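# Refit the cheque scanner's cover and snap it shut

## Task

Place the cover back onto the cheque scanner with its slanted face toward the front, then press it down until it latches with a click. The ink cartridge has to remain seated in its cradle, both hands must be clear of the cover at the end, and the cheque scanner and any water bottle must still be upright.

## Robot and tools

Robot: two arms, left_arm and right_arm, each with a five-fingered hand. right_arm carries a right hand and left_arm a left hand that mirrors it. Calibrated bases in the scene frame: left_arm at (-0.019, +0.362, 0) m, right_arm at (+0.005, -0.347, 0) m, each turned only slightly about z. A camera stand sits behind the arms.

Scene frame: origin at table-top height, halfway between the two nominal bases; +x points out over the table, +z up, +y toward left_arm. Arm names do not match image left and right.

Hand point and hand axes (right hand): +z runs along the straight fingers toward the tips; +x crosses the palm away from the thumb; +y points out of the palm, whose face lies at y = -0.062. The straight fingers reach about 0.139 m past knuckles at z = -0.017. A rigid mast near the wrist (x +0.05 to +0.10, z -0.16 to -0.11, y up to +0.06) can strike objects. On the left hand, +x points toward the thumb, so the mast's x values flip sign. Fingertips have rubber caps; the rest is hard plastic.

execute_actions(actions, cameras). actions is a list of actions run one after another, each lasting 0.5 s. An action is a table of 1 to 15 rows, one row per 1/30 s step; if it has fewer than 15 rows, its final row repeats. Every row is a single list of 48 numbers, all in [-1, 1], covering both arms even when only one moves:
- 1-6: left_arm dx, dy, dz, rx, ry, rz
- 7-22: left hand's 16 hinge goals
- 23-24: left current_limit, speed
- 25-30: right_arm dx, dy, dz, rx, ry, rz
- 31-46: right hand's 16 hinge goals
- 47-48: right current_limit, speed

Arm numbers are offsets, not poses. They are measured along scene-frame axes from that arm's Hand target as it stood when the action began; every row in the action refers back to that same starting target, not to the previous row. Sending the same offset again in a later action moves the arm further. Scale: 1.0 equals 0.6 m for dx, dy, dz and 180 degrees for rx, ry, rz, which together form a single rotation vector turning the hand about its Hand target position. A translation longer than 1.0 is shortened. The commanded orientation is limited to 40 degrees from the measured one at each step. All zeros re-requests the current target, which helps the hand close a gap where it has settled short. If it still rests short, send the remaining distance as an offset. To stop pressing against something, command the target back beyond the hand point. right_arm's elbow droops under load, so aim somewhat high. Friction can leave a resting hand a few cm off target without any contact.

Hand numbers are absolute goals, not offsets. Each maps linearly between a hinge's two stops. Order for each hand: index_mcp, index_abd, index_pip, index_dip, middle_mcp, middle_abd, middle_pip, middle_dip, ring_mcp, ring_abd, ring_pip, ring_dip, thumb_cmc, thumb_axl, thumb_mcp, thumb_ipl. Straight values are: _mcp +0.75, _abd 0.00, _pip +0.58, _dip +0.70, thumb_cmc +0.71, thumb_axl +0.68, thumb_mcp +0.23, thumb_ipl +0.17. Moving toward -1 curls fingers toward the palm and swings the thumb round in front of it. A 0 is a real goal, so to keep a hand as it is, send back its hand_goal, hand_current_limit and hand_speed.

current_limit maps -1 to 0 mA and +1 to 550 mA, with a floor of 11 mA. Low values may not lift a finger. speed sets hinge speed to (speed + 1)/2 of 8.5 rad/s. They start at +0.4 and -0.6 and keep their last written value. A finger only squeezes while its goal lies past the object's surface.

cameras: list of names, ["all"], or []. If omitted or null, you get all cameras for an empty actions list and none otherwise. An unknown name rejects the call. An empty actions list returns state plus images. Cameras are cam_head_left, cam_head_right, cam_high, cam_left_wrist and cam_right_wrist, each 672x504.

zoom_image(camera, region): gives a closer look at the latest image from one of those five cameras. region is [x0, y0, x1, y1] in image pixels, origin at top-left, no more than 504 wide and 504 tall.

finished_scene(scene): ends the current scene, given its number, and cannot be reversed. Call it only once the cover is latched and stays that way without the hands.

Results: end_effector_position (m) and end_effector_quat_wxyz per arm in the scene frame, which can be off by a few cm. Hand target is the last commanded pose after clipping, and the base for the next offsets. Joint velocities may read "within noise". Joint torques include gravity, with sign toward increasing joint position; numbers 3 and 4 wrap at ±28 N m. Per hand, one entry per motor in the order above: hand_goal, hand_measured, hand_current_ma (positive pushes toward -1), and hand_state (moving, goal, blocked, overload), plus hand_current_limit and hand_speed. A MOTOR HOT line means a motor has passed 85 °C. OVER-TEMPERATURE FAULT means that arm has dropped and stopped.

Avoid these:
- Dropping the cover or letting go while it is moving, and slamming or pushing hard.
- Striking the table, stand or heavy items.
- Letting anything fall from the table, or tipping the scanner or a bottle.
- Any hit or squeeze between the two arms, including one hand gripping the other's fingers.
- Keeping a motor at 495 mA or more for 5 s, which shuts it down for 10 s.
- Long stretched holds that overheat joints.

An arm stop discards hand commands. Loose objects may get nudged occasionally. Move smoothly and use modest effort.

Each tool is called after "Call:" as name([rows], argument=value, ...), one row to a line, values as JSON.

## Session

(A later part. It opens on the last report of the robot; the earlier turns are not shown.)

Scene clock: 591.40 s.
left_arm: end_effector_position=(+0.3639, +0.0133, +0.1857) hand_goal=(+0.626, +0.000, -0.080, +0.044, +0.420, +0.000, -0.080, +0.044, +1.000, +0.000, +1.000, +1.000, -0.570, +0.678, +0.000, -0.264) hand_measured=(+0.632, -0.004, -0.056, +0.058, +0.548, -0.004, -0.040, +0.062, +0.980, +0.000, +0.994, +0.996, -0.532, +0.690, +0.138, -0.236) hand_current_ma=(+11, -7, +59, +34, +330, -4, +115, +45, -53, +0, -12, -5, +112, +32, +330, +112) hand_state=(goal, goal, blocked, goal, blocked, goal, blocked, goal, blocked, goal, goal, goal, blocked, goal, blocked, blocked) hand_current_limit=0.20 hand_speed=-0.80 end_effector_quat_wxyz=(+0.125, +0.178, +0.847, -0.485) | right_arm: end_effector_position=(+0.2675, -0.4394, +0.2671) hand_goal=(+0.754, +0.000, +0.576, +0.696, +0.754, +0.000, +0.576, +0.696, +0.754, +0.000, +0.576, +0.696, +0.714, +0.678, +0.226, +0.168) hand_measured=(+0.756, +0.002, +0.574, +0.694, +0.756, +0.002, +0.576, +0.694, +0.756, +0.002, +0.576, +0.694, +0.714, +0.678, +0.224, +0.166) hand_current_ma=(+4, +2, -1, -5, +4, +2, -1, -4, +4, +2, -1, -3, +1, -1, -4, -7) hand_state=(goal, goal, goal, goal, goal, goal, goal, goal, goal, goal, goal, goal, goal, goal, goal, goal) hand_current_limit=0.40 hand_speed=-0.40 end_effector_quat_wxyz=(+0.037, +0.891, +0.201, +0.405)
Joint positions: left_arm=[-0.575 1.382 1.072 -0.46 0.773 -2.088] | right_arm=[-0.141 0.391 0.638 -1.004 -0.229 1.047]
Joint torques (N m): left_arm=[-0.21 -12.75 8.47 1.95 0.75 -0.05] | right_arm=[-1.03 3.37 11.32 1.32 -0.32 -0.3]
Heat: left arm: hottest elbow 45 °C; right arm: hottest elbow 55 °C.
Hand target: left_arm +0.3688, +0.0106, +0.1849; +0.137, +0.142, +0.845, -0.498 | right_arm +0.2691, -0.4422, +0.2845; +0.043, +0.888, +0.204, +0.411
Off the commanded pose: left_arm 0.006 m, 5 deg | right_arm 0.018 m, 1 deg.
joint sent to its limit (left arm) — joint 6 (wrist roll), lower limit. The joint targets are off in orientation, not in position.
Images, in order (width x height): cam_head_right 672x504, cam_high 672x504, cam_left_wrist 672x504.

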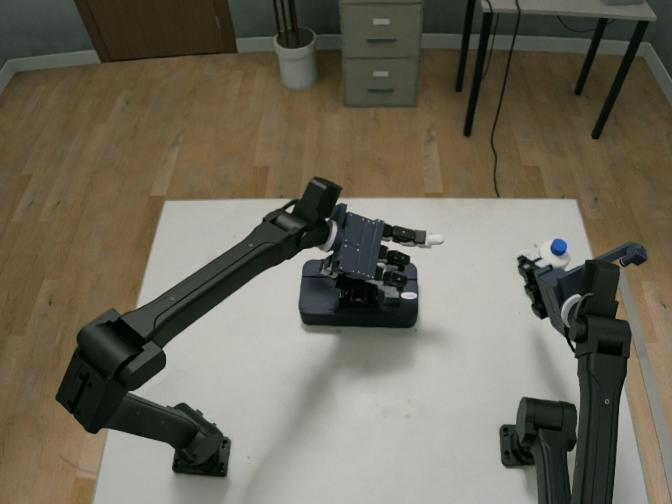

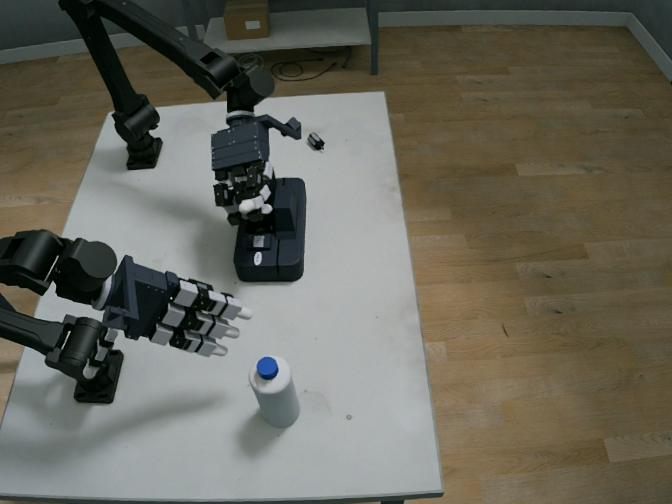

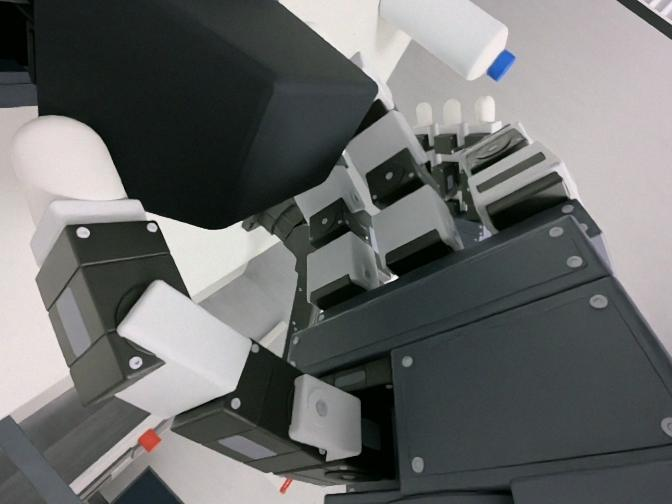

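Call:
execute_actions([
  [[-0.012,0,-0.055,0,0,0,0.615,0,-0.08,0.044,0.43,0,-0.08,0.044,1.0,0,1.0,1.0,-0.571,0.678,0.0,-0.265,0.2,-0.8,0,0,0,0,0,0,0.754,0,0.576,0.696,0.754,0,0.576,0.696,0.754,0,0.576,0.696,0.714,0.678,0.226,0.168,0.4,-0.4]],
], cameras=["cam_left_wrist", "cam_head_right", "cam_high"])

Call:
zoom_image(camera="cam_head_right", region=[315, 240, 415, 330])

Call:
zoom_image(camera="cam_left_wrist", region=[0, 0, 400, 240])

Call:
zoom_image(camera="cam_high", region=[220, 150, 320, 250])

Scene clock: 630.03 s.
left_arm: end_effector_position=(+0.3567, +0.0151, +0.1546) hand_goal=(+0.616, +0.000, -0.080, +0.044, +0.430, +0.000, -0.080, +0.044, +1.000, +0.000, +1.000, +1.000, -0.570, +0.678, +0.000, -0.264) hand_measured=(+0.614, -0.002, -0.076, +0.048, +0.540, -0.006, -0.038, +0.060, +0.980, +0.000, +0.994, +0.996, -0.532, +0.690, +0.130, -0.236) hand_current_ma=(-4, -1, +6, +6, +330, -8, +122, +36, -52, +0, -12, -5, +111, +32, +330, +111) hand_state=(goal, goal, goal, goal, blocked, goal, blocked, goal, goal, goal, goal, goal, blocked, goal, blocked, blocked) hand_current_limit=0.20 hand_speed=-0.80 end_effector_quat_wxyz=(+0.122, +0.178, +0.847, -0.485) | right_arm: end_effector_position=(+0.2675, -0.4394, +0.2671) hand_goal=(+0.754, +0.000, +0.576, +0.696, +0.754, +0.000, +0.576, +0.696, +0.754, +0.000, +0.576, +0.696, +0.714, +0.678, +0.226, +0.168) hand_measured=(+0.756, +0.002, +0.574, +0.694, +0.756, +0.002, +0.576, +0.694, +0.756, +0.002, +0.576, +0.694, +0.714, +0.678, +0.224, +0.166) hand_current_ma=(+4, +2, -1, -5, +4, +2, -1, -4, +4, +2, -1, -3, +1, -1, -4, -7) hand_state=(goal, goal, goal, goal, goal, goal, goal, goal, goal, goal, goal, goal, goal, goal, goal, goal) hand_current_limit=0.40 hand_speed=-0.40 end_effector_quat_wxyz=(+0.037, +0.891, +0.201, +0.405)
Joint positions: left_arm=[-0.579 1.396 0.999 -0.374 0.773 -2.091] | right_arm=[-0.141 0.391 0.638 -1.004 -0.229 1.047]
Joint torques (N m): left_arm=[-1.08 -11.93 8.25 2.21 0.58 0.07] | right_arm=[-1.14 3.37 11.3 1.35 -0.32 -0.3]
Heat: left arm: hottest elbow 44 °C; right arm: hottest elbow 56 °C.
Hand target: left_arm +0.3616, +0.0106, +0.1520; +0.138, +0.142, +0.844, -0.498 | right_arm +0.2691, -0.4422, +0.2845; +0.043, +0.888, +0.204, +0.411
Off the commanded pose: left_arm 0.007 m, 5 deg | right_arm 0.018 m, 1 deg.
joint sent to its limit (left arm) — joint 6 (wrist roll), lower limit. The joint targets are off in orientation, not in position.
Images, in order (width x height): cam_head_right 672x504, cam_high 672x504, cam_left_wrist 672x504.

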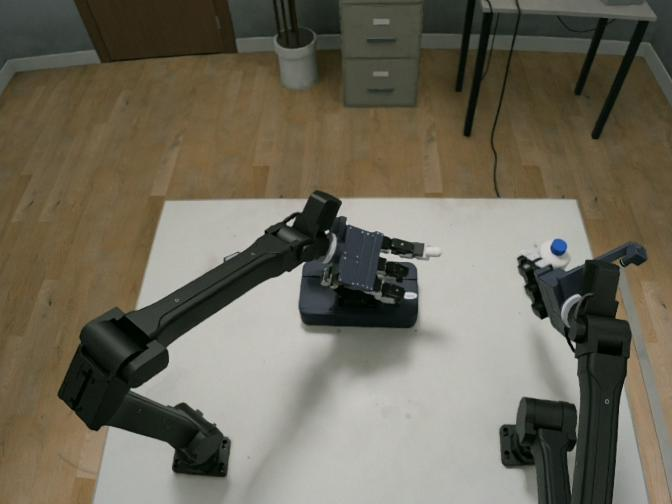

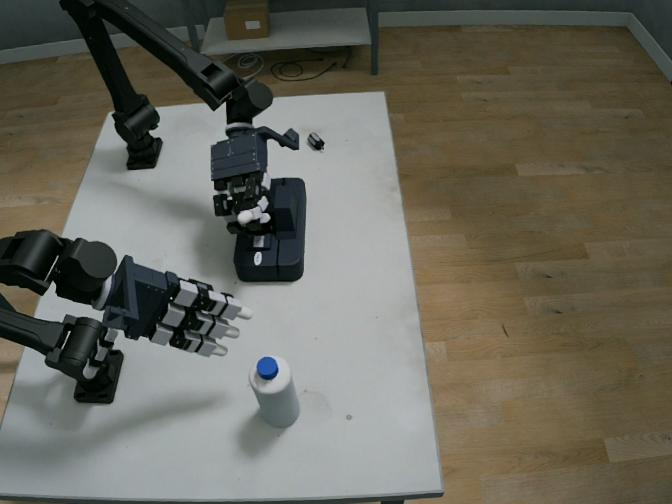

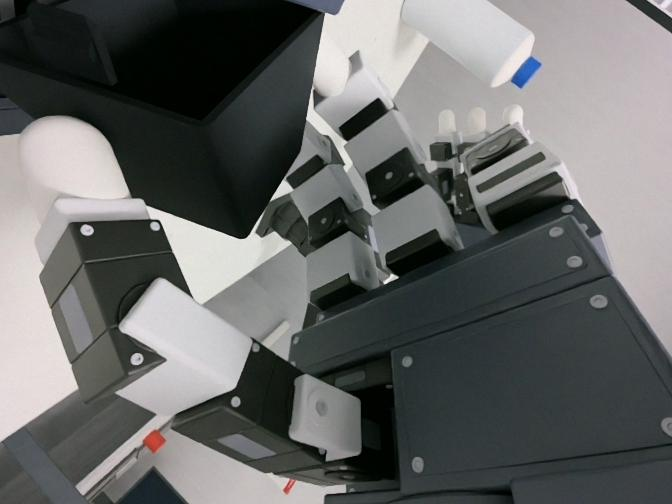

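Scaled by 5.040 from the camera's 672x504 image, which has a finer 960x720 frame.

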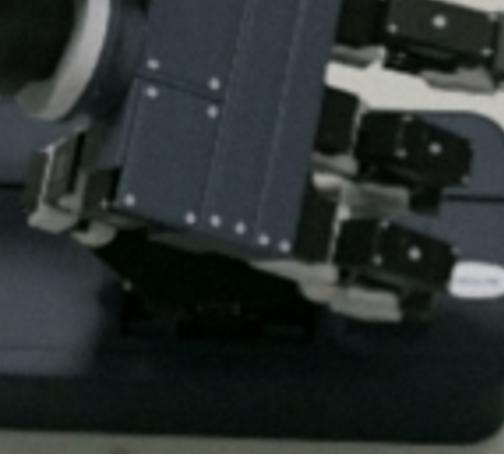

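Scaled by 1.260 from the camera's 672x504 image, which has a finer 960x720 frame.

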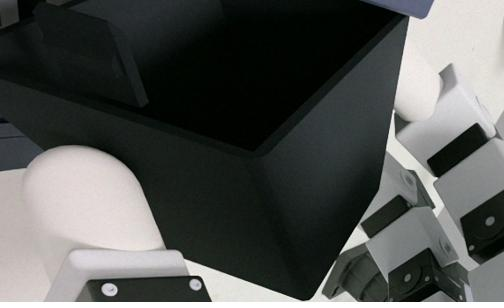

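Scaled by 5.040 from the camera's 672x504 image, which has a finer 960x720 frame.

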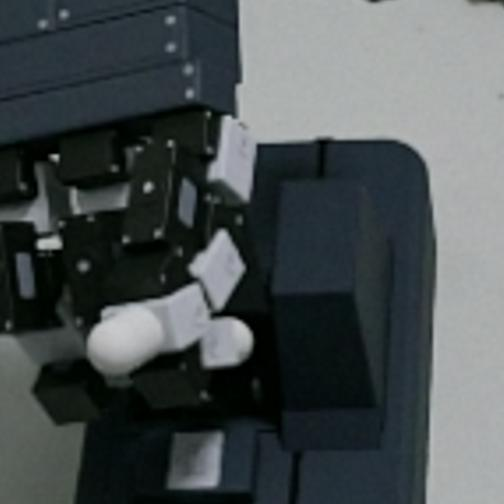

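Call:
execute_actions([
  [[-0.03,0,0.1,0,0,0,0.615,0,-0.08,0.044,0.43,0,-0.08,0.044,1.0,0,1.0,1.0,-0.571,0.678,0.0,-0.265,0.2,-0.8,0,0,0,0,0,0,0.754,0,0.576,0.696,0.754,0,0.576,0.696,0.754,0,0.576,0.696,0.714,0.678,0.226,0.168,0.4,-0.4]],
  [[-0.1,0,0,0,0,0,0.615,0,-0.08,0.044,0.43,0,-0.08,0.044,1.0,0,1.0,1.0,-0.571,0.678,0.0,-0.265,0.2,-0.8,0,0,0,0,0,0,0.754,0,0.576,0.696,0.754,0,0.576,0.696,0.754,0,0.576,0.696,0.714,0.678,0.226,0.168,0.4,-0.4]],
], cameras=["cam_left_wrist", "cam_head_right", "cam_high"])

Call:
zoom_image(camera="cam_head_right", region=[315, 240, 415, 330])

Call:
zoom_image(camera="cam_left_wrist", region=[0, 0, 400, 240])

Call:
zoom_image(camera="cam_high", region=[180, 120, 320, 260])

Scene clock: 637.90 s.
left_arm: end_effector_position=(+0.2846, +0.0104, +0.2094) hand_goal=(+0.616, +0.000, -0.080, +0.044, +0.430, +0.000, -0.080, +0.044, +1.000, +0.000, +1.000, +1.000, -0.570, +0.678, +0.000, -0.264) hand_measured=(+0.614, -0.002, -0.076, +0.048, +0.540, -0.006, -0.038, +0.060, +0.980, +0.000, +0.994, +0.996, -0.532, +0.690, +0.130, -0.236) hand_current_ma=(-4, -1, +6, +6, +330, -8, +122, +36, -51, +0, -12, -5, +111, +32, +330, +111) hand_state=(goal, goal, goal, goal, blocked, goal, blocked, goal, goal, goal, goal, goal, blocked, goal, blocked, blocked) hand_current_limit=0.20 hand_speed=-0.80 end_effector_quat_wxyz=(+0.115, +0.221, +0.842, -0.478) | right_arm: end_effector_position=(+0.2675, -0.4394, +0.2671) hand_goal=(+0.754, +0.000, +0.576, +0.696, +0.754, +0.000, +0.576, +0.696, +0.754, +0.000, +0.576, +0.696, +0.714, +0.678, +0.226, +0.168) hand_measured=(+0.756, +0.002, +0.574, +0.694, +0.756, +0.002, +0.576, +0.694, +0.756, +0.002, +0.576, +0.694, +0.714, +0.678, +0.224, +0.166) hand_current_ma=(+4, +2, -1, -5, +4, +2, -1, -4, +4, +2, -1, -3, +1, -1, -4, -7) hand_state=(goal, goal, goal, goal, goal, goal, goal, goal, goal, goal, goal, goal, goal, goal, goal, goal) hand_current_limit=0.40 hand_speed=-0.40 end_effector_quat_wxyz=(+0.037, +0.891, +0.201, +0.405)
Joint positions: left_arm=[-0.696 1.209 0.983 -0.532 0.721 -2.091] | right_arm=[-0.141 0.391 0.638 -1.004 -0.229 1.047]
Joint torques (N m): left_arm=[-0.21 -10.99 8.2 1.26 0.45 0.05] | right_arm=[-1.08 3.25 11.32 1.33 -0.32 -0.29]
Heat: left arm: hottest elbow 44 °C; right arm: hottest elbow 56 °C.
Hand target: left_arm +0.2837, +0.0106, +0.2120; +0.138, +0.142, +0.845, -0.498 | right_arm +0.2691, -0.4422, +0.2845; +0.043, +0.888, +0.204, +0.411
Off the commanded pose: left_arm 0.003 m, 10 deg | right_arm 0.018 m, 1 deg.
joint sent to its limit (left arm) — joint 6 (wrist roll), lower limit. The joint targets are off in orientation, not in position.
Images, in order (width x height): cam_head_right 672x504, cam_high 672x504, cam_left_wrist 672x504.

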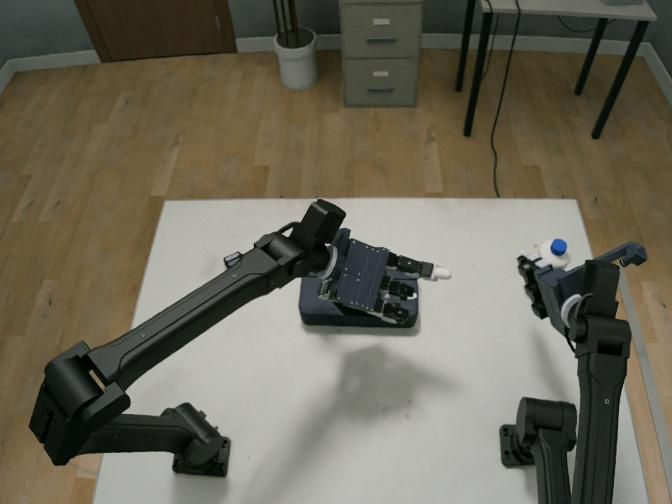

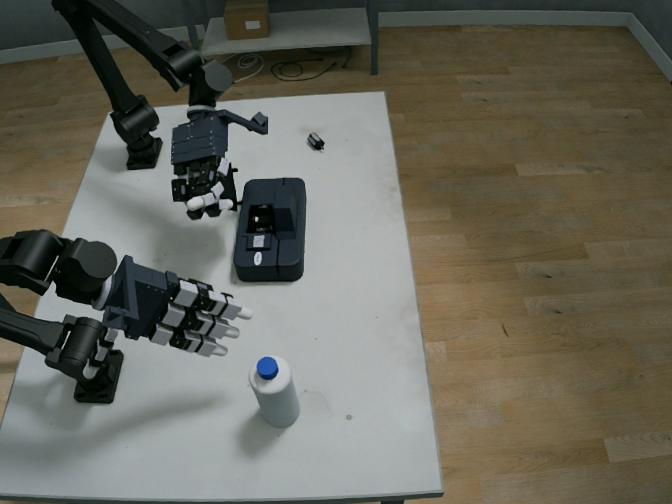

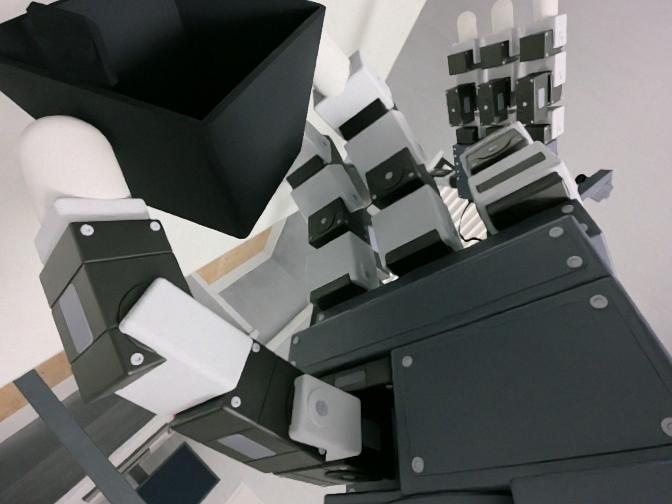

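Scaled by 5.040 from the camera's 672x504 image, which has a finer 960x720 frame.

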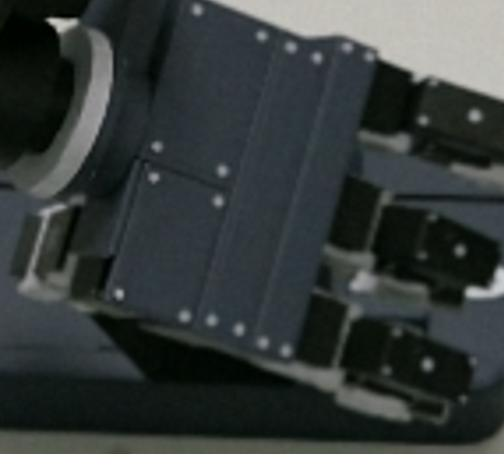

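Scaled by 1.260 from the camera's 672x504 image, which has a finer 960x720 frame.

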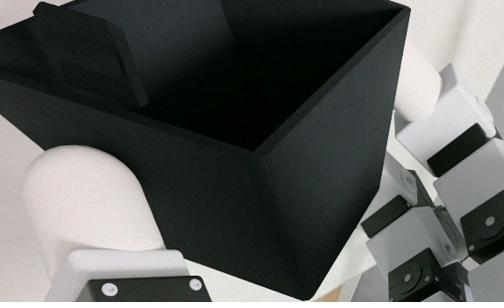

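Scaled by 3.600 from the camera's 672x504 image, which has a finer 960x720 frame.

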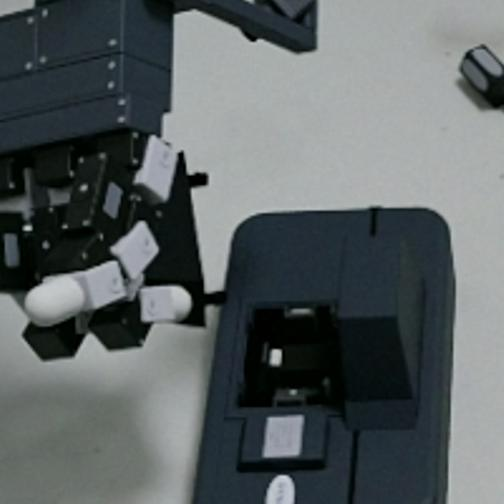

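Call:
execute_actions([
  [[0.08,0,0.07,0,0,0,0.615,0,-0.08,0.044,0.43,0,-0.08,0.044,1.0,0,1.0,1.0,-0.571,0.678,0.0,-0.265,0.2,-0.8,0,0,0,0,0,0,0.754,0,0.576,0.696,0.754,0,0.576,0.696,0.754,0,0.576,0.696,0.714,0.678,0.226,0.168,0.4,-0.4]],
  [[0.11,0,0,0,0,0,0.615,0,-0.08,0.044,0.43,0,-0.08,0.044,1.0,0,1.0,1.0,-0.571,0.678,0.0,-0.265,0.2,-0.8,0,0,0,0,0,0,0.754,0,0.576,0.696,0.754,0,0.576,0.696,0.754,0,0.576,0.696,0.714,0.678,0.226,0.168,0.4,-0.4]],
  [[0.11,0.02,0,0,0,0,0.615,0,-0.08,0.044,0.43,0,-0.08,0.044,1.0,0,1.0,1.0,-0.571,0.678,0.0,-0.265,0.2,-0.8,0,0,0,0,0,0,0.754,0,0.576,0.696,0.754,0,0.576,0.696,0.754,0,0.576,0.696,0.714,0.678,0.226,0.168,0.4,-0.4]],
], cameras=["cam_left_wrist", "cam_head_right", "cam_high"])

Call:
zoom_image(camera="cam_head_right", region=[315, 200, 455, 330])

Call:
zoom_image(camera="cam_high", region=[220, 120, 360, 260])

Scene clock: 699.80 s.
left_arm: end_effector_position=(+0.4529, +0.0319, +0.2395) hand_goal=(+0.616, +0.000, -0.080, +0.044, +0.430, +0.000, -0.080, +0.044, +1.000, +0.000, +1.000, +1.000, -0.570, +0.678, +0.000, -0.264) hand_measured=(+0.614, -0.002, -0.076, +0.048, +0.540, -0.006, -0.038, +0.060, +0.980, +0.000, +0.994, +0.996, -0.532, +0.690, +0.130, -0.236) hand_current_ma=(-4, -1, +6, +6, +330, -9, +122, +36, -51, +0, -12, -5, +111, +32, +330, +111) hand_state=(goal, goal, goal, goal, blocked, goal, blocked, goal, goal, goal, goal, goal, blocked, goal, blocked, blocked) hand_current_limit=0.20 hand_speed=-0.80 end_effector_quat_wxyz=(+0.127, +0.130, +0.850, -0.494) | right_arm: end_effector_position=(+0.2675, -0.4394, +0.2671) hand_goal=(+0.754, +0.000, +0.576, +0.696, +0.754, +0.000, +0.576, +0.696, +0.754, +0.000, +0.576, +0.696, +0.714, +0.678, +0.226, +0.168) hand_measured=(+0.756, +0.002, +0.574, +0.694, +0.756, +0.002, +0.576, +0.694, +0.756, +0.002, +0.576, +0.694, +0.714, +0.678, +0.224, +0.166) hand_current_ma=(+4, +2, -1, -5, +4, +2, -1, -4, +4, +2, -1, -3, +1, -1, -4, -7) hand_state=(goal, goal, goal, goal, goal, goal, goal, goal, goal, goal, goal, goal, goal, goal, goal, goal) hand_current_limit=0.40 hand_speed=-0.40 end_effector_quat_wxyz=(+0.037, +0.891, +0.201, +0.405)
Joint positions: left_arm=[-0.442 1.522 1.365 -0.644 0.84 -2.083] | right_arm=[-0.141 0.391 0.638 -1.004 -0.229 1.047]
Joint torques (N m): left_arm=[-1.03 -15.62 11.48 1.07 0.75 0.16] | right_arm=[-1.08 3.31 11.3 1.35 -0.32 -0.29]
Heat: left arm: hottest elbow 44 °C; right arm: hottest elbow 56 °C.
Hand target: left_arm +0.4636, +0.0225, +0.2539; +0.137, +0.142, +0.844, -0.498 | right_arm +0.2691, -0.4422, +0.2845; +0.043, +0.888, +0.204, +0.411
Off the commanded pose: left_arm 0.020 m, 2 deg | right_arm 0.018 m, 1 deg.
Images, in order (width x height): cam_head_right 672x504, cam_high 672x504, cam_left_wrist 672x504.

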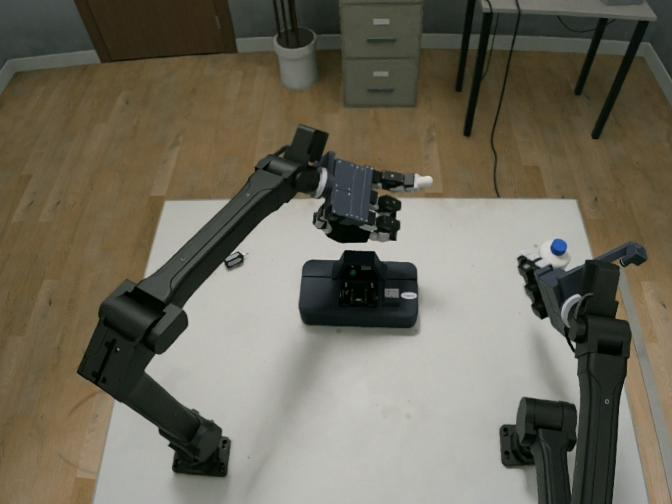

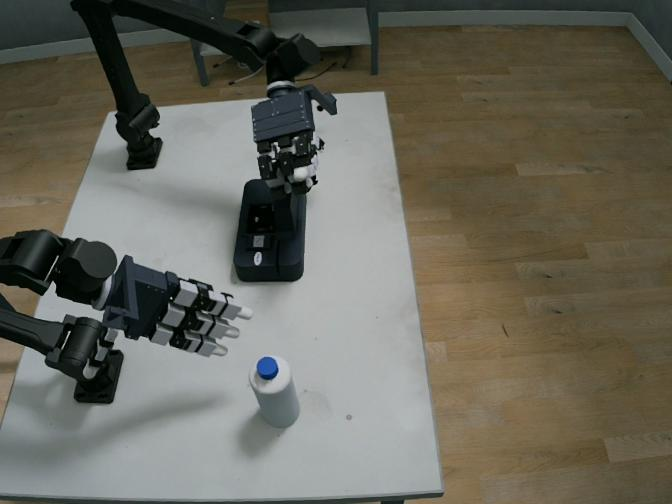

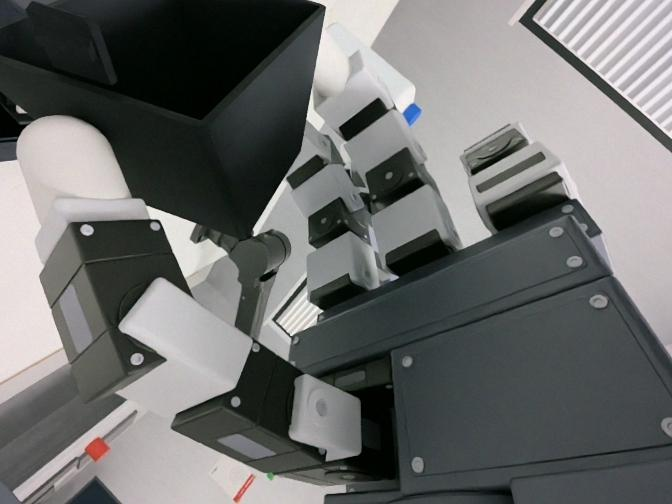

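Scaled by 3.600 from the camera's 672x504 image, which has a finer 960x720 frame.

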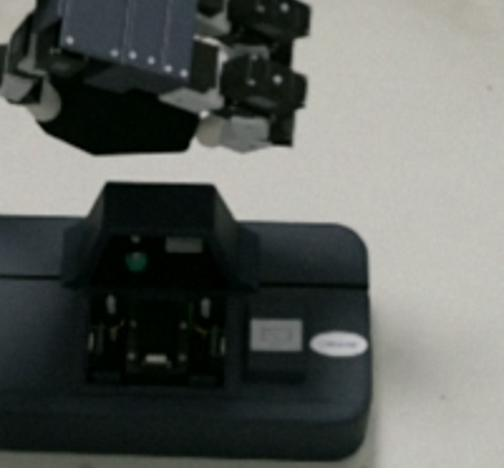

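Scaled by 3.600 from the camera's 672x504 image, which has a finer 960x720 frame.

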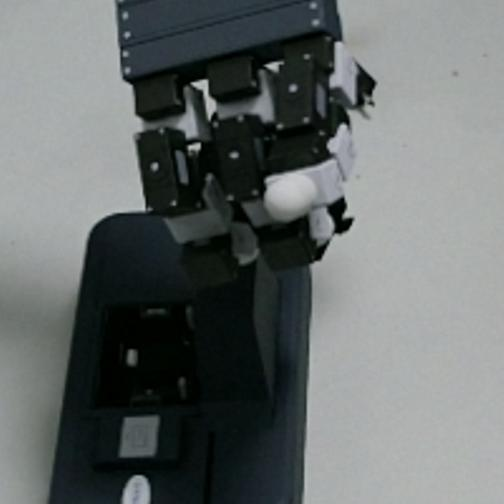

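Call:
execute_actions([
  [[0.032,-0.022,-0.09,0,0,0,0.615,0,-0.08,0.044,0.43,0,-0.08,0.044,1.0,0,1.0,1.0,-0.571,0.678,0.0,-0.265,0.2,-0.8,0,0,0,0,0,0,0.754,0,0.576,0.696,0.754,0,0.576,0.696,0.754,0,0.576,0.696,0.714,0.678,0.226,0.168,0.4,-0.4]],
  [[0,0,-0.05,0,0,0,0.615,0,-0.08,0.044,0.43,0,-0.08,0.044,1.0,0,1.0,1.0,-0.571,0.678,0.0,-0.265,0.2,-0.8,0,0,0,0,0,0,0.754,0,0.576,0.696,0.754,0,0.576,0.696,0.754,0,0.576,0.696,0.714,0.678,0.226,0.168,0.4,-0.4]],
], cameras=["cam_left_wrist", "cam_head_right", "cam_high"])

Call:
zoom_image(camera="cam_head_right", region=[315, 210, 435, 310])

Call:
zoom_image(camera="cam_high", region=[220, 120, 360, 260])

Scene clock: 708.27 s.
left_arm: end_effector_position=(+0.4804, +0.0157, +0.1779) hand_goal=(+0.616, +0.000, -0.080, +0.044, +0.430, +0.000, -0.080, +0.044, +1.000, +0.000, +1.000, +1.000, -0.570, +0.678, +0.000, -0.264) hand_measured=(+0.614, -0.002, -0.076, +0.048, +0.540, -0.006, -0.038, +0.060, +0.980, +0.000, +0.994, +0.996, -0.532, +0.690, +0.130, -0.236) hand_current_ma=(-4, -1, +6, +5, +330, -9, +122, +37, -51, +0, -12, -5, +111, +32, +330, +111) hand_state=(goal, goal, goal, goal, blocked, goal, blocked, goal, goal, goal, goal, goal, blocked, goal, blocked, blocked) hand_current_limit=0.20 hand_speed=-0.80 end_effector_quat_wxyz=(+0.139, +0.137, +0.845, -0.498) | right_arm: end_effector_position=(+0.2675, -0.4394, +0.2671) hand_goal=(+0.754, +0.000, +0.576, +0.696, +0.754, +0.000, +0.576, +0.696, +0.754, +0.000, +0.576, +0.696, +0.714, +0.678, +0.226, +0.168) hand_measured=(+0.756, +0.002, +0.574, +0.694, +0.756, +0.002, +0.576, +0.694, +0.756, +0.002, +0.576, +0.694, +0.714, +0.678, +0.224, +0.166) hand_current_ma=(+4, +2, -1, -5, +4, +2, -1, -4, +4, +2, -1, -3, +1, -1, -4, -7) hand_state=(goal, goal, goal, goal, goal, goal, goal, goal, goal, goal, goal, goal, goal, goal, goal, goal) hand_current_limit=0.40 hand_speed=-0.40 end_effector_quat_wxyz=(+0.037, +0.891, +0.201, +0.405)
Joint positions: left_arm=[-0.446 1.627 1.314 -0.458 0.839 -2.083] | right_arm=[-0.141 0.391 0.638 -1.004 -0.229 1.047]
Joint torques (N m): left_arm=[-1.44 -16.67 8.31 1.92 0.66 0.15] | right_arm=[-1.03 3.31 11.32 1.33 -0.32 -0.3]
Heat: left arm: hottest elbow 45 °C; right arm: hottest elbow 56 °C.
Hand target: left_arm +0.4829, +0.0095, +0.1699; +0.137, +0.142, +0.845, -0.498 | right_arm +0.2691, -0.4422, +0.2845; +0.043, +0.888, +0.204, +0.411
Off the commanded pose: left_arm 0.010 m, 1 deg | right_arm 0.018 m, 1 deg.
Images, in order (width x height): cam_head_right 672x504, cam_high 672x504, cam_left_wrist 672x504.

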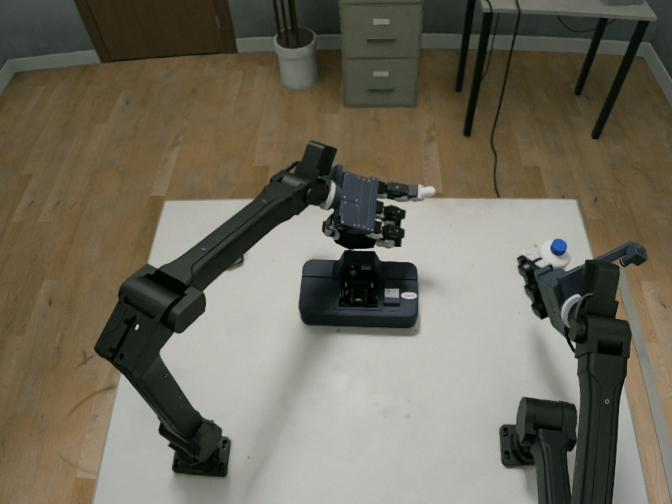

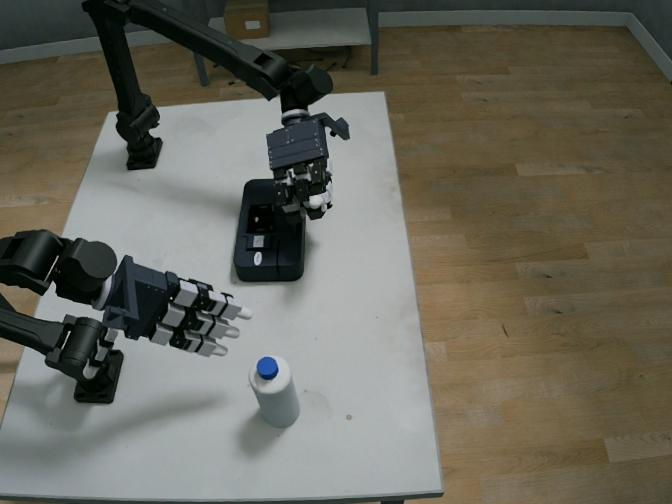

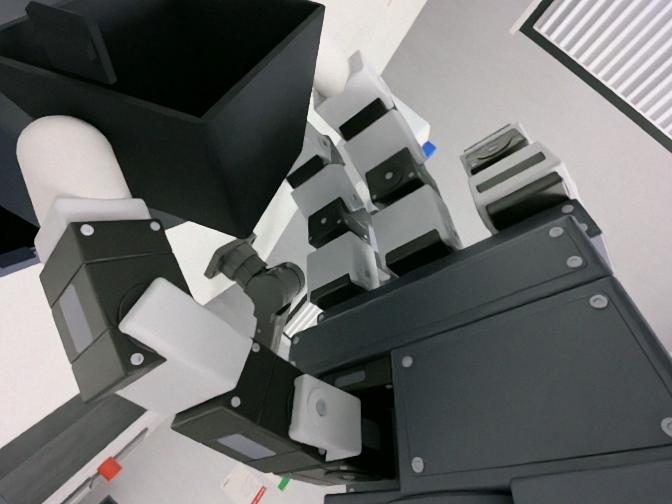

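Scaled by 4.200 from the camera's 672x504 image, which has a finer 960x720 frame.

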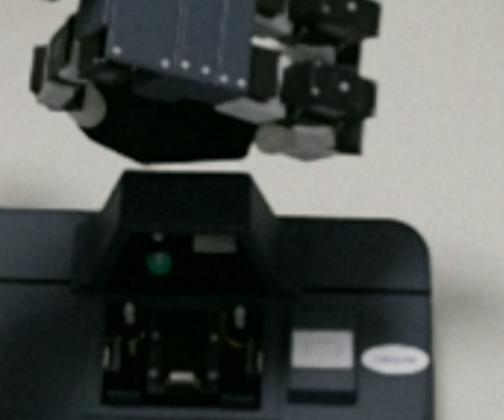

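Scaled by 3.600 from the camera's 672x504 image, which has a finer 960x720 frame.

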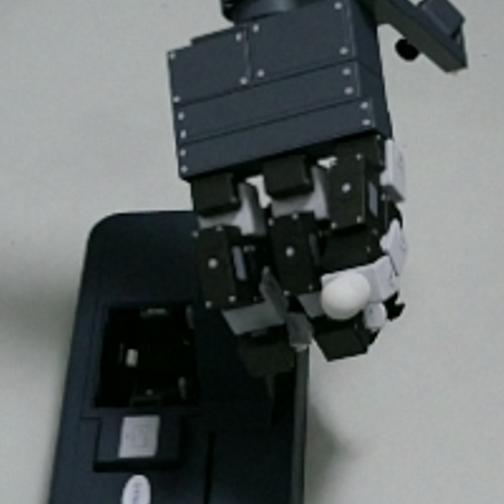

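Call:
execute_actions([
  [[-0.017,0.005,-0.02,0,0,0,0.615,0,-0.08,0.044,0.43,0,-0.08,0.044,1.0,0,1.0,1.0,-0.571,0.678,0.0,-0.265,0.2,-0.8,0,0,0,0,0,0,0.754,0,0.576,0.696,0.754,0,0.576,0.696,0.754,0,0.576,0.696,0.714,0.678,0.226,0.168,0.4,-0.4]],
  [[0,0,-0.04,0,0,0,0.615,0,-0.08,0.044,0.43,0,-0.08,0.044,1.0,0,1.0,1.0,-0.571,0.678,0.0,-0.265,0.2,-0.8,0,0,0,0,0,0,0.754,0,0.576,0.696,0.754,0,0.576,0.696,0.754,0,0.576,0.696,0.714,0.678,0.226,0.168,0.4,-0.4]],
], cameras=["cam_left_wrist", "cam_head_right", "cam_high"])

Call:
zoom_image(camera="cam_head_right", region=[315, 210, 435, 310])

Scene clock: 719.70 s.
left_arm: end_effector_position=(+0.4731, +0.0183, +0.1462) hand_goal=(+0.616, +0.000, -0.080, +0.044, +0.430, +0.000, -0.080, +0.044, +1.000, +0.000, +1.000, +1.000, -0.570, +0.678, +0.000, -0.264) hand_measured=(+0.612, -0.002, -0.078, +0.048, +0.534, -0.008, -0.038, +0.062, +0.980, +0.000, +0.994, +0.996, -0.534, +0.688, +0.130, -0.236) hand_current_ma=(-7, -1, +3, +5, +330, -14, +122, +44, -51, +0, -12, -5, +104, +29, +330, +111) hand_state=(goal, goal, goal, goal, blocked, goal, blocked, goal, goal, goal, goal, goal, blocked, goal, blocked, blocked) hand_current_limit=0.20 hand_speed=-0.80 end_effector_quat_wxyz=(+0.145, +0.141, +0.843, -0.498) | right_arm: end_effector_position=(+0.2675, -0.4394, +0.2671) hand_goal=(+0.754, +0.000, +0.576, +0.696, +0.754, +0.000, +0.576, +0.696, +0.754, +0.000, +0.576, +0.696, +0.714, +0.678, +0.226, +0.168) hand_measured=(+0.756, +0.002, +0.574, +0.694, +0.756, +0.002, +0.576, +0.694, +0.756, +0.002, +0.576, +0.694, +0.714, +0.678, +0.224, +0.166) hand_current_ma=(+4, +2, -1, -5, +4, +2, -1, -4, +4, +2, -1, -3, +1, -1, -4, -7) hand_state=(goal, goal, goal, goal, goal, goal, goal, goal, goal, goal, goal, goal, goal, goal, goal, goal) hand_current_limit=0.40 hand_speed=-0.40 end_effector_quat_wxyz=(+0.037, +0.891, +0.201, +0.405)
Joint positions: left_arm=[-0.449 1.632 1.227 -0.355 0.836 -2.079] | right_arm=[-0.141 0.391 0.638 -1.004 -0.229 1.047]
Joint torques (N m): left_arm=[-1.44 -16.62 7.87 1.96 0.67 0.03] | right_arm=[-1.08 3.31 11.33 1.33 -0.32 -0.3]
Heat: left arm: hottest elbow 45 °C; right arm: hottest elbow 56 °C.
Hand target: left_arm +0.4727, +0.0124, +0.1340; +0.137, +0.142, +0.844, -0.498 | right_arm +0.2691, -0.4422, +0.2845; +0.043, +0.888, +0.204, +0.411
Off the commanded pose: left_arm 0.014 m, 1 deg | right_arm 0.018 m, 1 deg.
Images, in order (width x height): cam_head_right 672x504, cam_high 672x504, cam_left_wrist 672x504.

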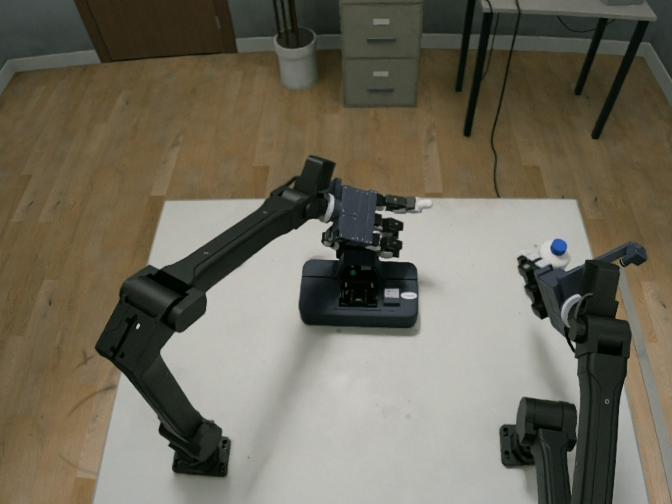

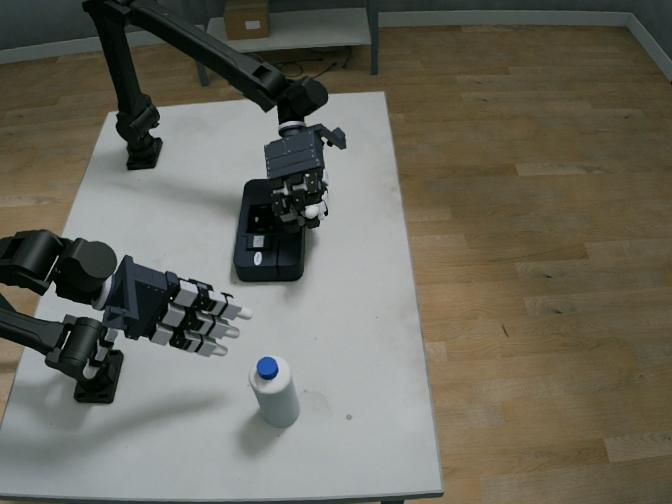

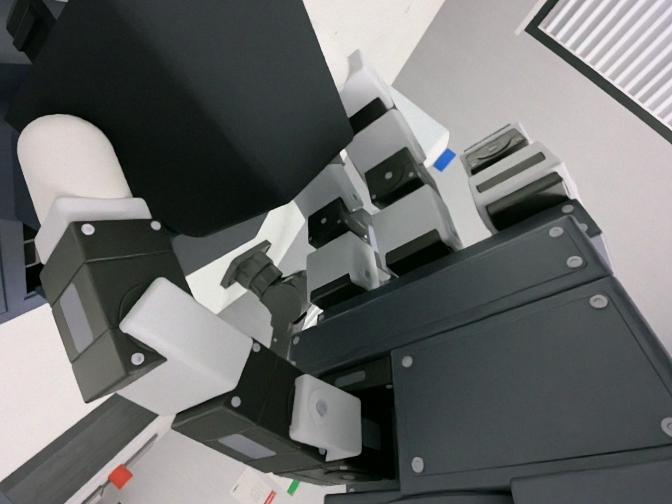

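Scaled by 4.200 from the camera's 672x504 image, which has a finer 960x720 frame.

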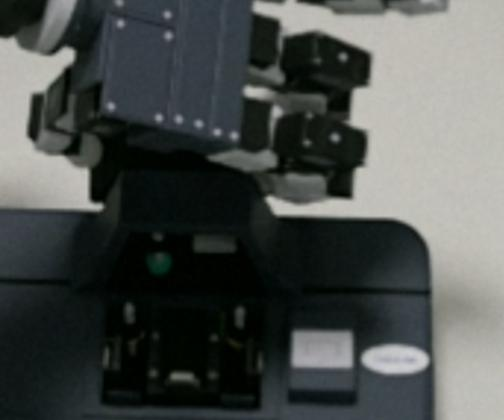

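Call:
execute_actions([
  [[0,0,-0.025,0,0,0,0.615,0,-0.08,0.044,0.43,0,-0.08,0.044,1.0,0,1.0,1.0,-0.571,0.678,0.0,-0.265,0.2,-0.8,0,0,0,0,0,0,0.754,0,0.576,0.696,0.754,0,0.576,0.696,0.754,0,0.576,0.696,0.714,0.678,0.226,0.168,0.4,-0.4]],
], cameras=["cam_left_wrist", "cam_high"])

Call:
zoom_image(camera="cam_high", region=[220, 150, 340, 270])

Scene clock: 723.70 s.
left_arm: end_effector_position=(+0.4747, +0.0174, +0.1349) hand_goal=(+0.616, +0.000, -0.080, +0.044, +0.430, +0.000, -0.080, +0.044, +1.000, +0.000, +1.000, +1.000, -0.570, +0.678, +0.000, -0.264) hand_measured=(+0.612, -0.002, -0.078, +0.048, +0.532, -0.010, -0.038, +0.062, +0.980, +0.000, +0.994, +0.996, -0.534, +0.688, +0.130, -0.236) hand_current_ma=(-7, -1, +3, +5, +330, -19, +122, +45, -51, +0, -12, -5, +104, +28, +330, +111) hand_state=(goal, goal, goal, goal, blocked, goal, blocked, goal, goal, goal, goal, goal, blocked, goal, blocked, blocked) hand_current_limit=0.20 hand_speed=-0.80 end_effector_quat_wxyz=(+0.148, +0.144, +0.842, -0.499) | right_arm: end_effector_position=(+0.2675, -0.4394, +0.2671) hand_goal=(+0.754, +0.000, +0.576, +0.696, +0.754, +0.000, +0.576, +0.696, +0.754, +0.000, +0.576, +0.696, +0.714, +0.678, +0.226, +0.168) hand_measured=(+0.756, +0.002, +0.574, +0.694, +0.756, +0.002, +0.576, +0.694, +0.756, +0.002, +0.576, +0.694, +0.714, +0.678, +0.224, +0.166) hand_current_ma=(+4, +2, -1, -5, +4, +2, -1, -4, +4, +2, -1, -3, +1, -1, -4, -7) hand_state=(goal, goal, goal, goal, goal, goal, goal, goal, goal, goal, goal, goal, goal, goal, goal, goal) hand_current_limit=0.40 hand_speed=-0.40 end_effector_quat_wxyz=(+0.037, +0.891, +0.201, +0.405)
Joint positions: left_arm=[-0.45 1.645 1.209 -0.315 0.836 -2.078] | right_arm=[-0.141 0.391 0.638 -1.004 -0.229 1.047]
Joint torques (N m): left_arm=[-1.85 -15.33 7.49 2.03 0.71 0.02] | right_arm=[-1.08 3.25 11.33 1.35 -0.32 -0.3]
Heat: left arm: hottest elbow 45 °C; right arm: hottest elbow 56 °C.
Hand target: left_arm +0.4726, +0.0124, +0.1190; +0.137, +0.142, +0.844, -0.498 | right_arm +0.2691, -0.4422, +0.2845; +0.043, +0.888, +0.204, +0.411
Off the commanded pose: left_arm 0.017 m, 1 deg | right_arm 0.018 m, 1 deg.
Images, in order (width x height): cam_high 672x504, cam_left_wrist 672x504.

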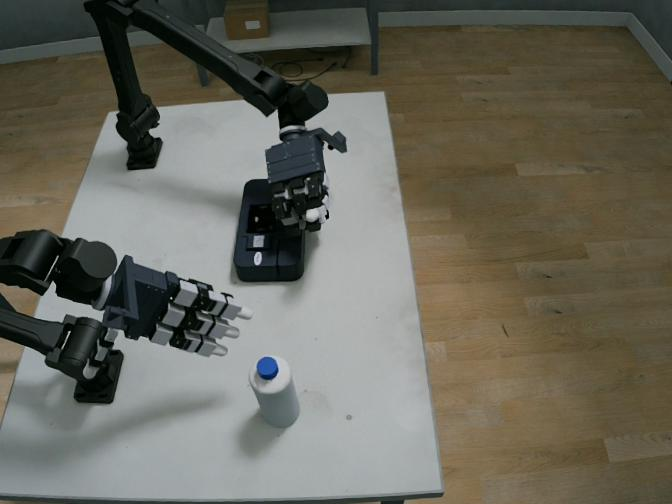

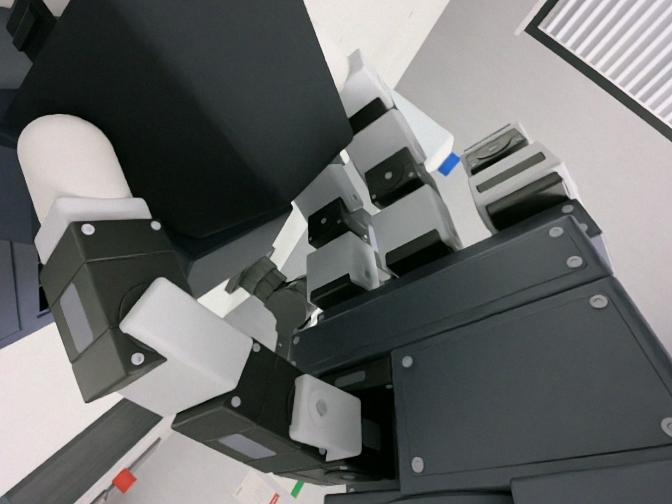

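Scaled by 4.200 from the camera's 672x504 image, which has a finer 960x720 frame.

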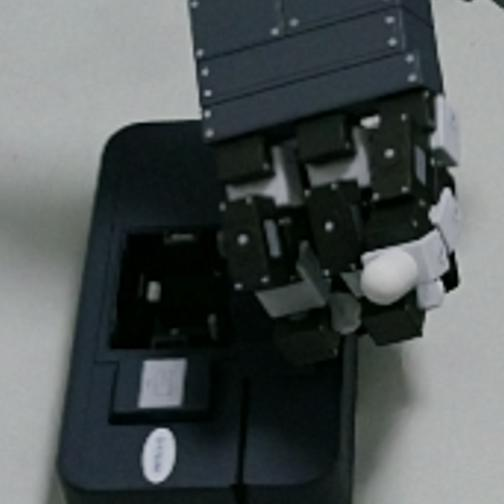

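Call:
execute_actions([
  [[0.01,0,0.12,0,0,0,0.615,0,-0.08,0.044,0.43,0,-0.08,0.044,1.0,0,1.0,1.0,-0.571,0.678,0.0,-0.265,0.2,-0.8,0,0,0,0,0,0,0.754,0,0.576,0.696,0.754,0,0.576,0.696,0.754,0,0.576,0.696,0.714,0.678,0.226,0.168,0.4,-0.4]],
  [[0,0,0.06,0,0,0,0.615,0,-0.08,0.044,0.43,0,-0.08,0.044,1.0,0,1.0,1.0,-0.571,0.678,0.0,-0.265,0.2,-0.8,0,0,0,0,0,0,0.754,0,0.576,0.696,0.754,0,0.576,0.696,0.754,0,0.576,0.696,0.714,0.678,0.226,0.168,0.4,-0.4]],
  [[-0.14,0,0,0,0,0,0.615,0,-0.08,0.044,0.43,0,-0.08,0.044,1.0,0,1.0,1.0,-0.571,0.678,0.0,-0.265,0.2,-0.8,0,0,0,0,0,0,0.754,0,0.576,0.696,0.754,0,0.576,0.696,0.754,0,0.576,0.696,0.714,0.678,0.226,0.168,0.4,-0.4]],
  [[-0.11,0,0,0,0,0,0.615,0,-0.08,0.044,0.43,0,-0.08,0.044,1.0,0,1.0,1.0,-0.571,0.678,0.0,-0.265,0.2,-0.8,0,0,0,0,0,0,0.754,0,0.576,0.696,0.754,0,0.576,0.696,0.754,0,0.576,0.696,0.714,0.678,0.226,0.168,0.4,-0.4]],
], cameras=["cam_left_wrist", "cam_head_right", "cam_high"])

Call:
zoom_image(camera="cam_head_right", region=[315, 210, 435, 310])

Call:
zoom_image(camera="cam_left_wrist", region=[0, 0, 400, 240])

Call:
zoom_image(camera="cam_high", region=[190, 110, 340, 260])

Scene clock: 734.60 s.
left_arm: end_effector_position=(+0.3281, +0.0124, +0.2215) hand_goal=(+0.616, +0.000, -0.080, +0.044, +0.430, +0.000, -0.080, +0.044, +1.000, +0.000, +1.000, +1.000, -0.570, +0.678, +0.000, -0.264) hand_measured=(+0.612, +0.000, -0.078, +0.048, +0.496, -0.016, -0.034, +0.062, +0.980, +0.000, +0.994, +0.996, -0.540, +0.686, +0.122, -0.236) hand_current_ma=(-8, +0, +4, +5, +234, -32, +140, +45, -50, +0, -12, -5, +85, +18, +330, +111) hand_state=(goal, goal, goal, goal, blocked, goal, blocked, goal, goal, goal, goal, goal, blocked, goal, blocked, blocked) hand_current_limit=0.20 hand_speed=-0.80 end_effector_quat_wxyz=(+0.117, +0.196, +0.846, -0.482) | right_arm: end_effector_position=(+0.2675, -0.4394, +0.2671) hand_goal=(+0.754, +0.000, +0.576, +0.696, +0.754, +0.000, +0.576, +0.696, +0.754, +0.000, +0.576, +0.696, +0.714, +0.678, +0.226, +0.168) hand_measured=(+0.756, +0.002, +0.574, +0.694, +0.756, +0.002, +0.576, +0.694, +0.756, +0.002, +0.576, +0.694, +0.714, +0.678, +0.224, +0.166) hand_current_ma=(+4, +2, -1, -5, +4, +2, -1, -4, +4, +2, -1, -3, +1, -1, -4, -7) hand_state=(goal, goal, goal, goal, goal, goal, goal, goal, goal, goal, goal, goal, goal, goal, goal, goal) hand_current_limit=0.40 hand_speed=-0.40 end_effector_quat_wxyz=(+0.037, +0.891, +0.201, +0.405)
Joint positions: left_arm=[-0.623 1.289 1.084 -0.569 0.756 -2.085] | right_arm=[-0.141 0.391 0.638 -1.004 -0.229 1.047]
Joint torques (N m): left_arm=[-0.26 -12.57 8.4 1.44 0.55 0.01] | right_arm=[-1.14 3.31 11.33 1.33 -0.32 -0.3]
Heat: left arm: hottest elbow 44 °C; right arm: hottest elbow 57 °C.
Hand target: left_arm +0.3285, +0.0124, +0.2269; +0.137, +0.142, +0.845, -0.498 | right_arm +0.2691, -0.4422, +0.2845; +0.043, +0.888, +0.204, +0.411
Off the commanded pose: left_arm 0.006 m, 7 deg | right_arm 0.018 m, 1 deg.
joint sent to its limit (left arm) — joint 6 (wrist roll), lower limit. The joint targets are off in orientation, not in position.
Images, in order (width x height): cam_head_right 672x504, cam_high 672x504, cam_left_wrist 672x504.

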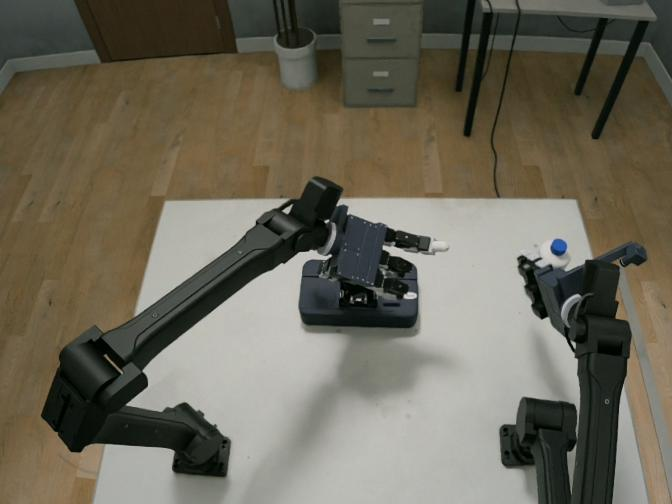

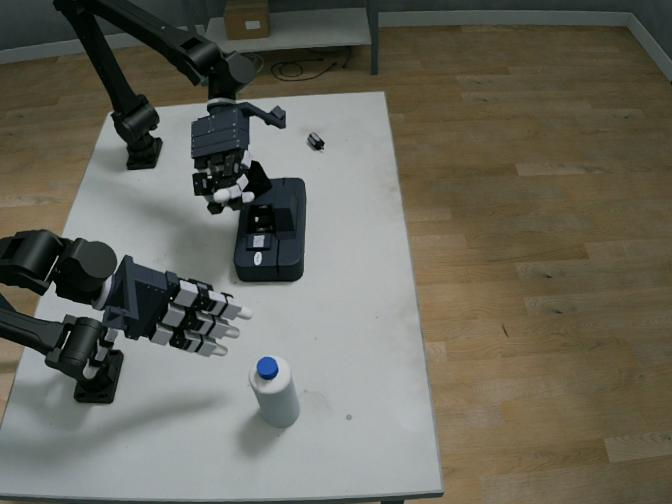

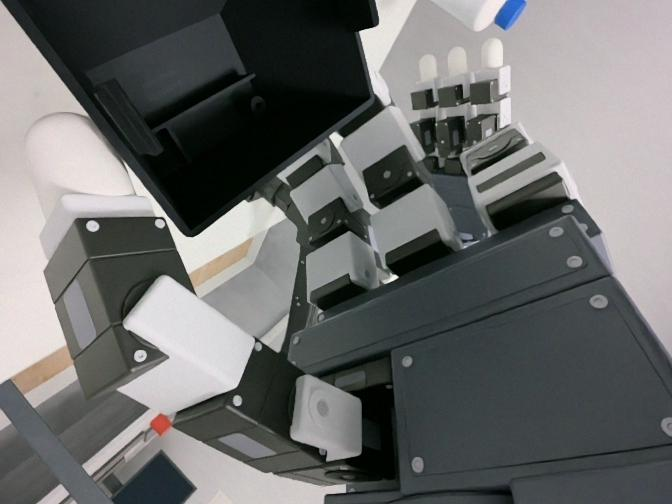

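Scaled by 4.200 from the camera's 672x504 image, which has a finer 960x720 frame.

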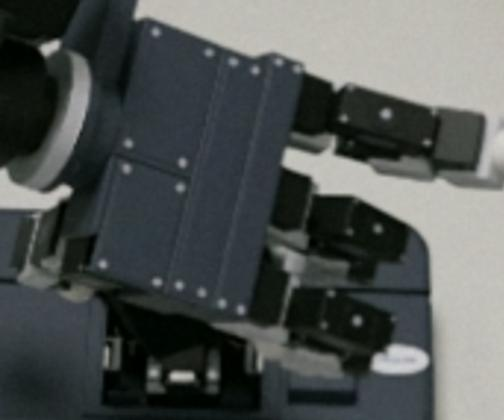

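Scaled by 1.260 from the camera's 672x504 image, which has a finer 960x720 frame.

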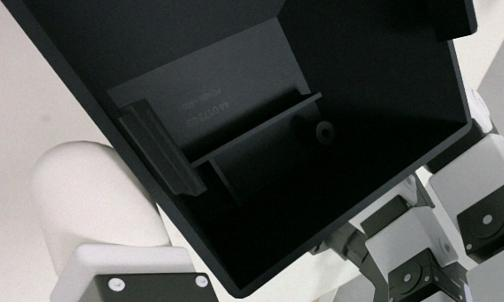

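Scaled by 3.360 from the camera's 672x504 image, which has a finer 960x720 frame.

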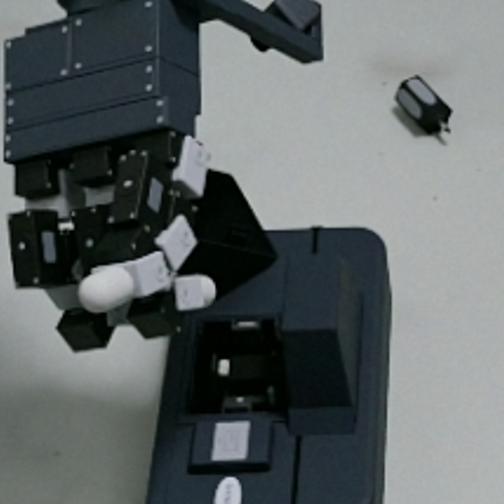

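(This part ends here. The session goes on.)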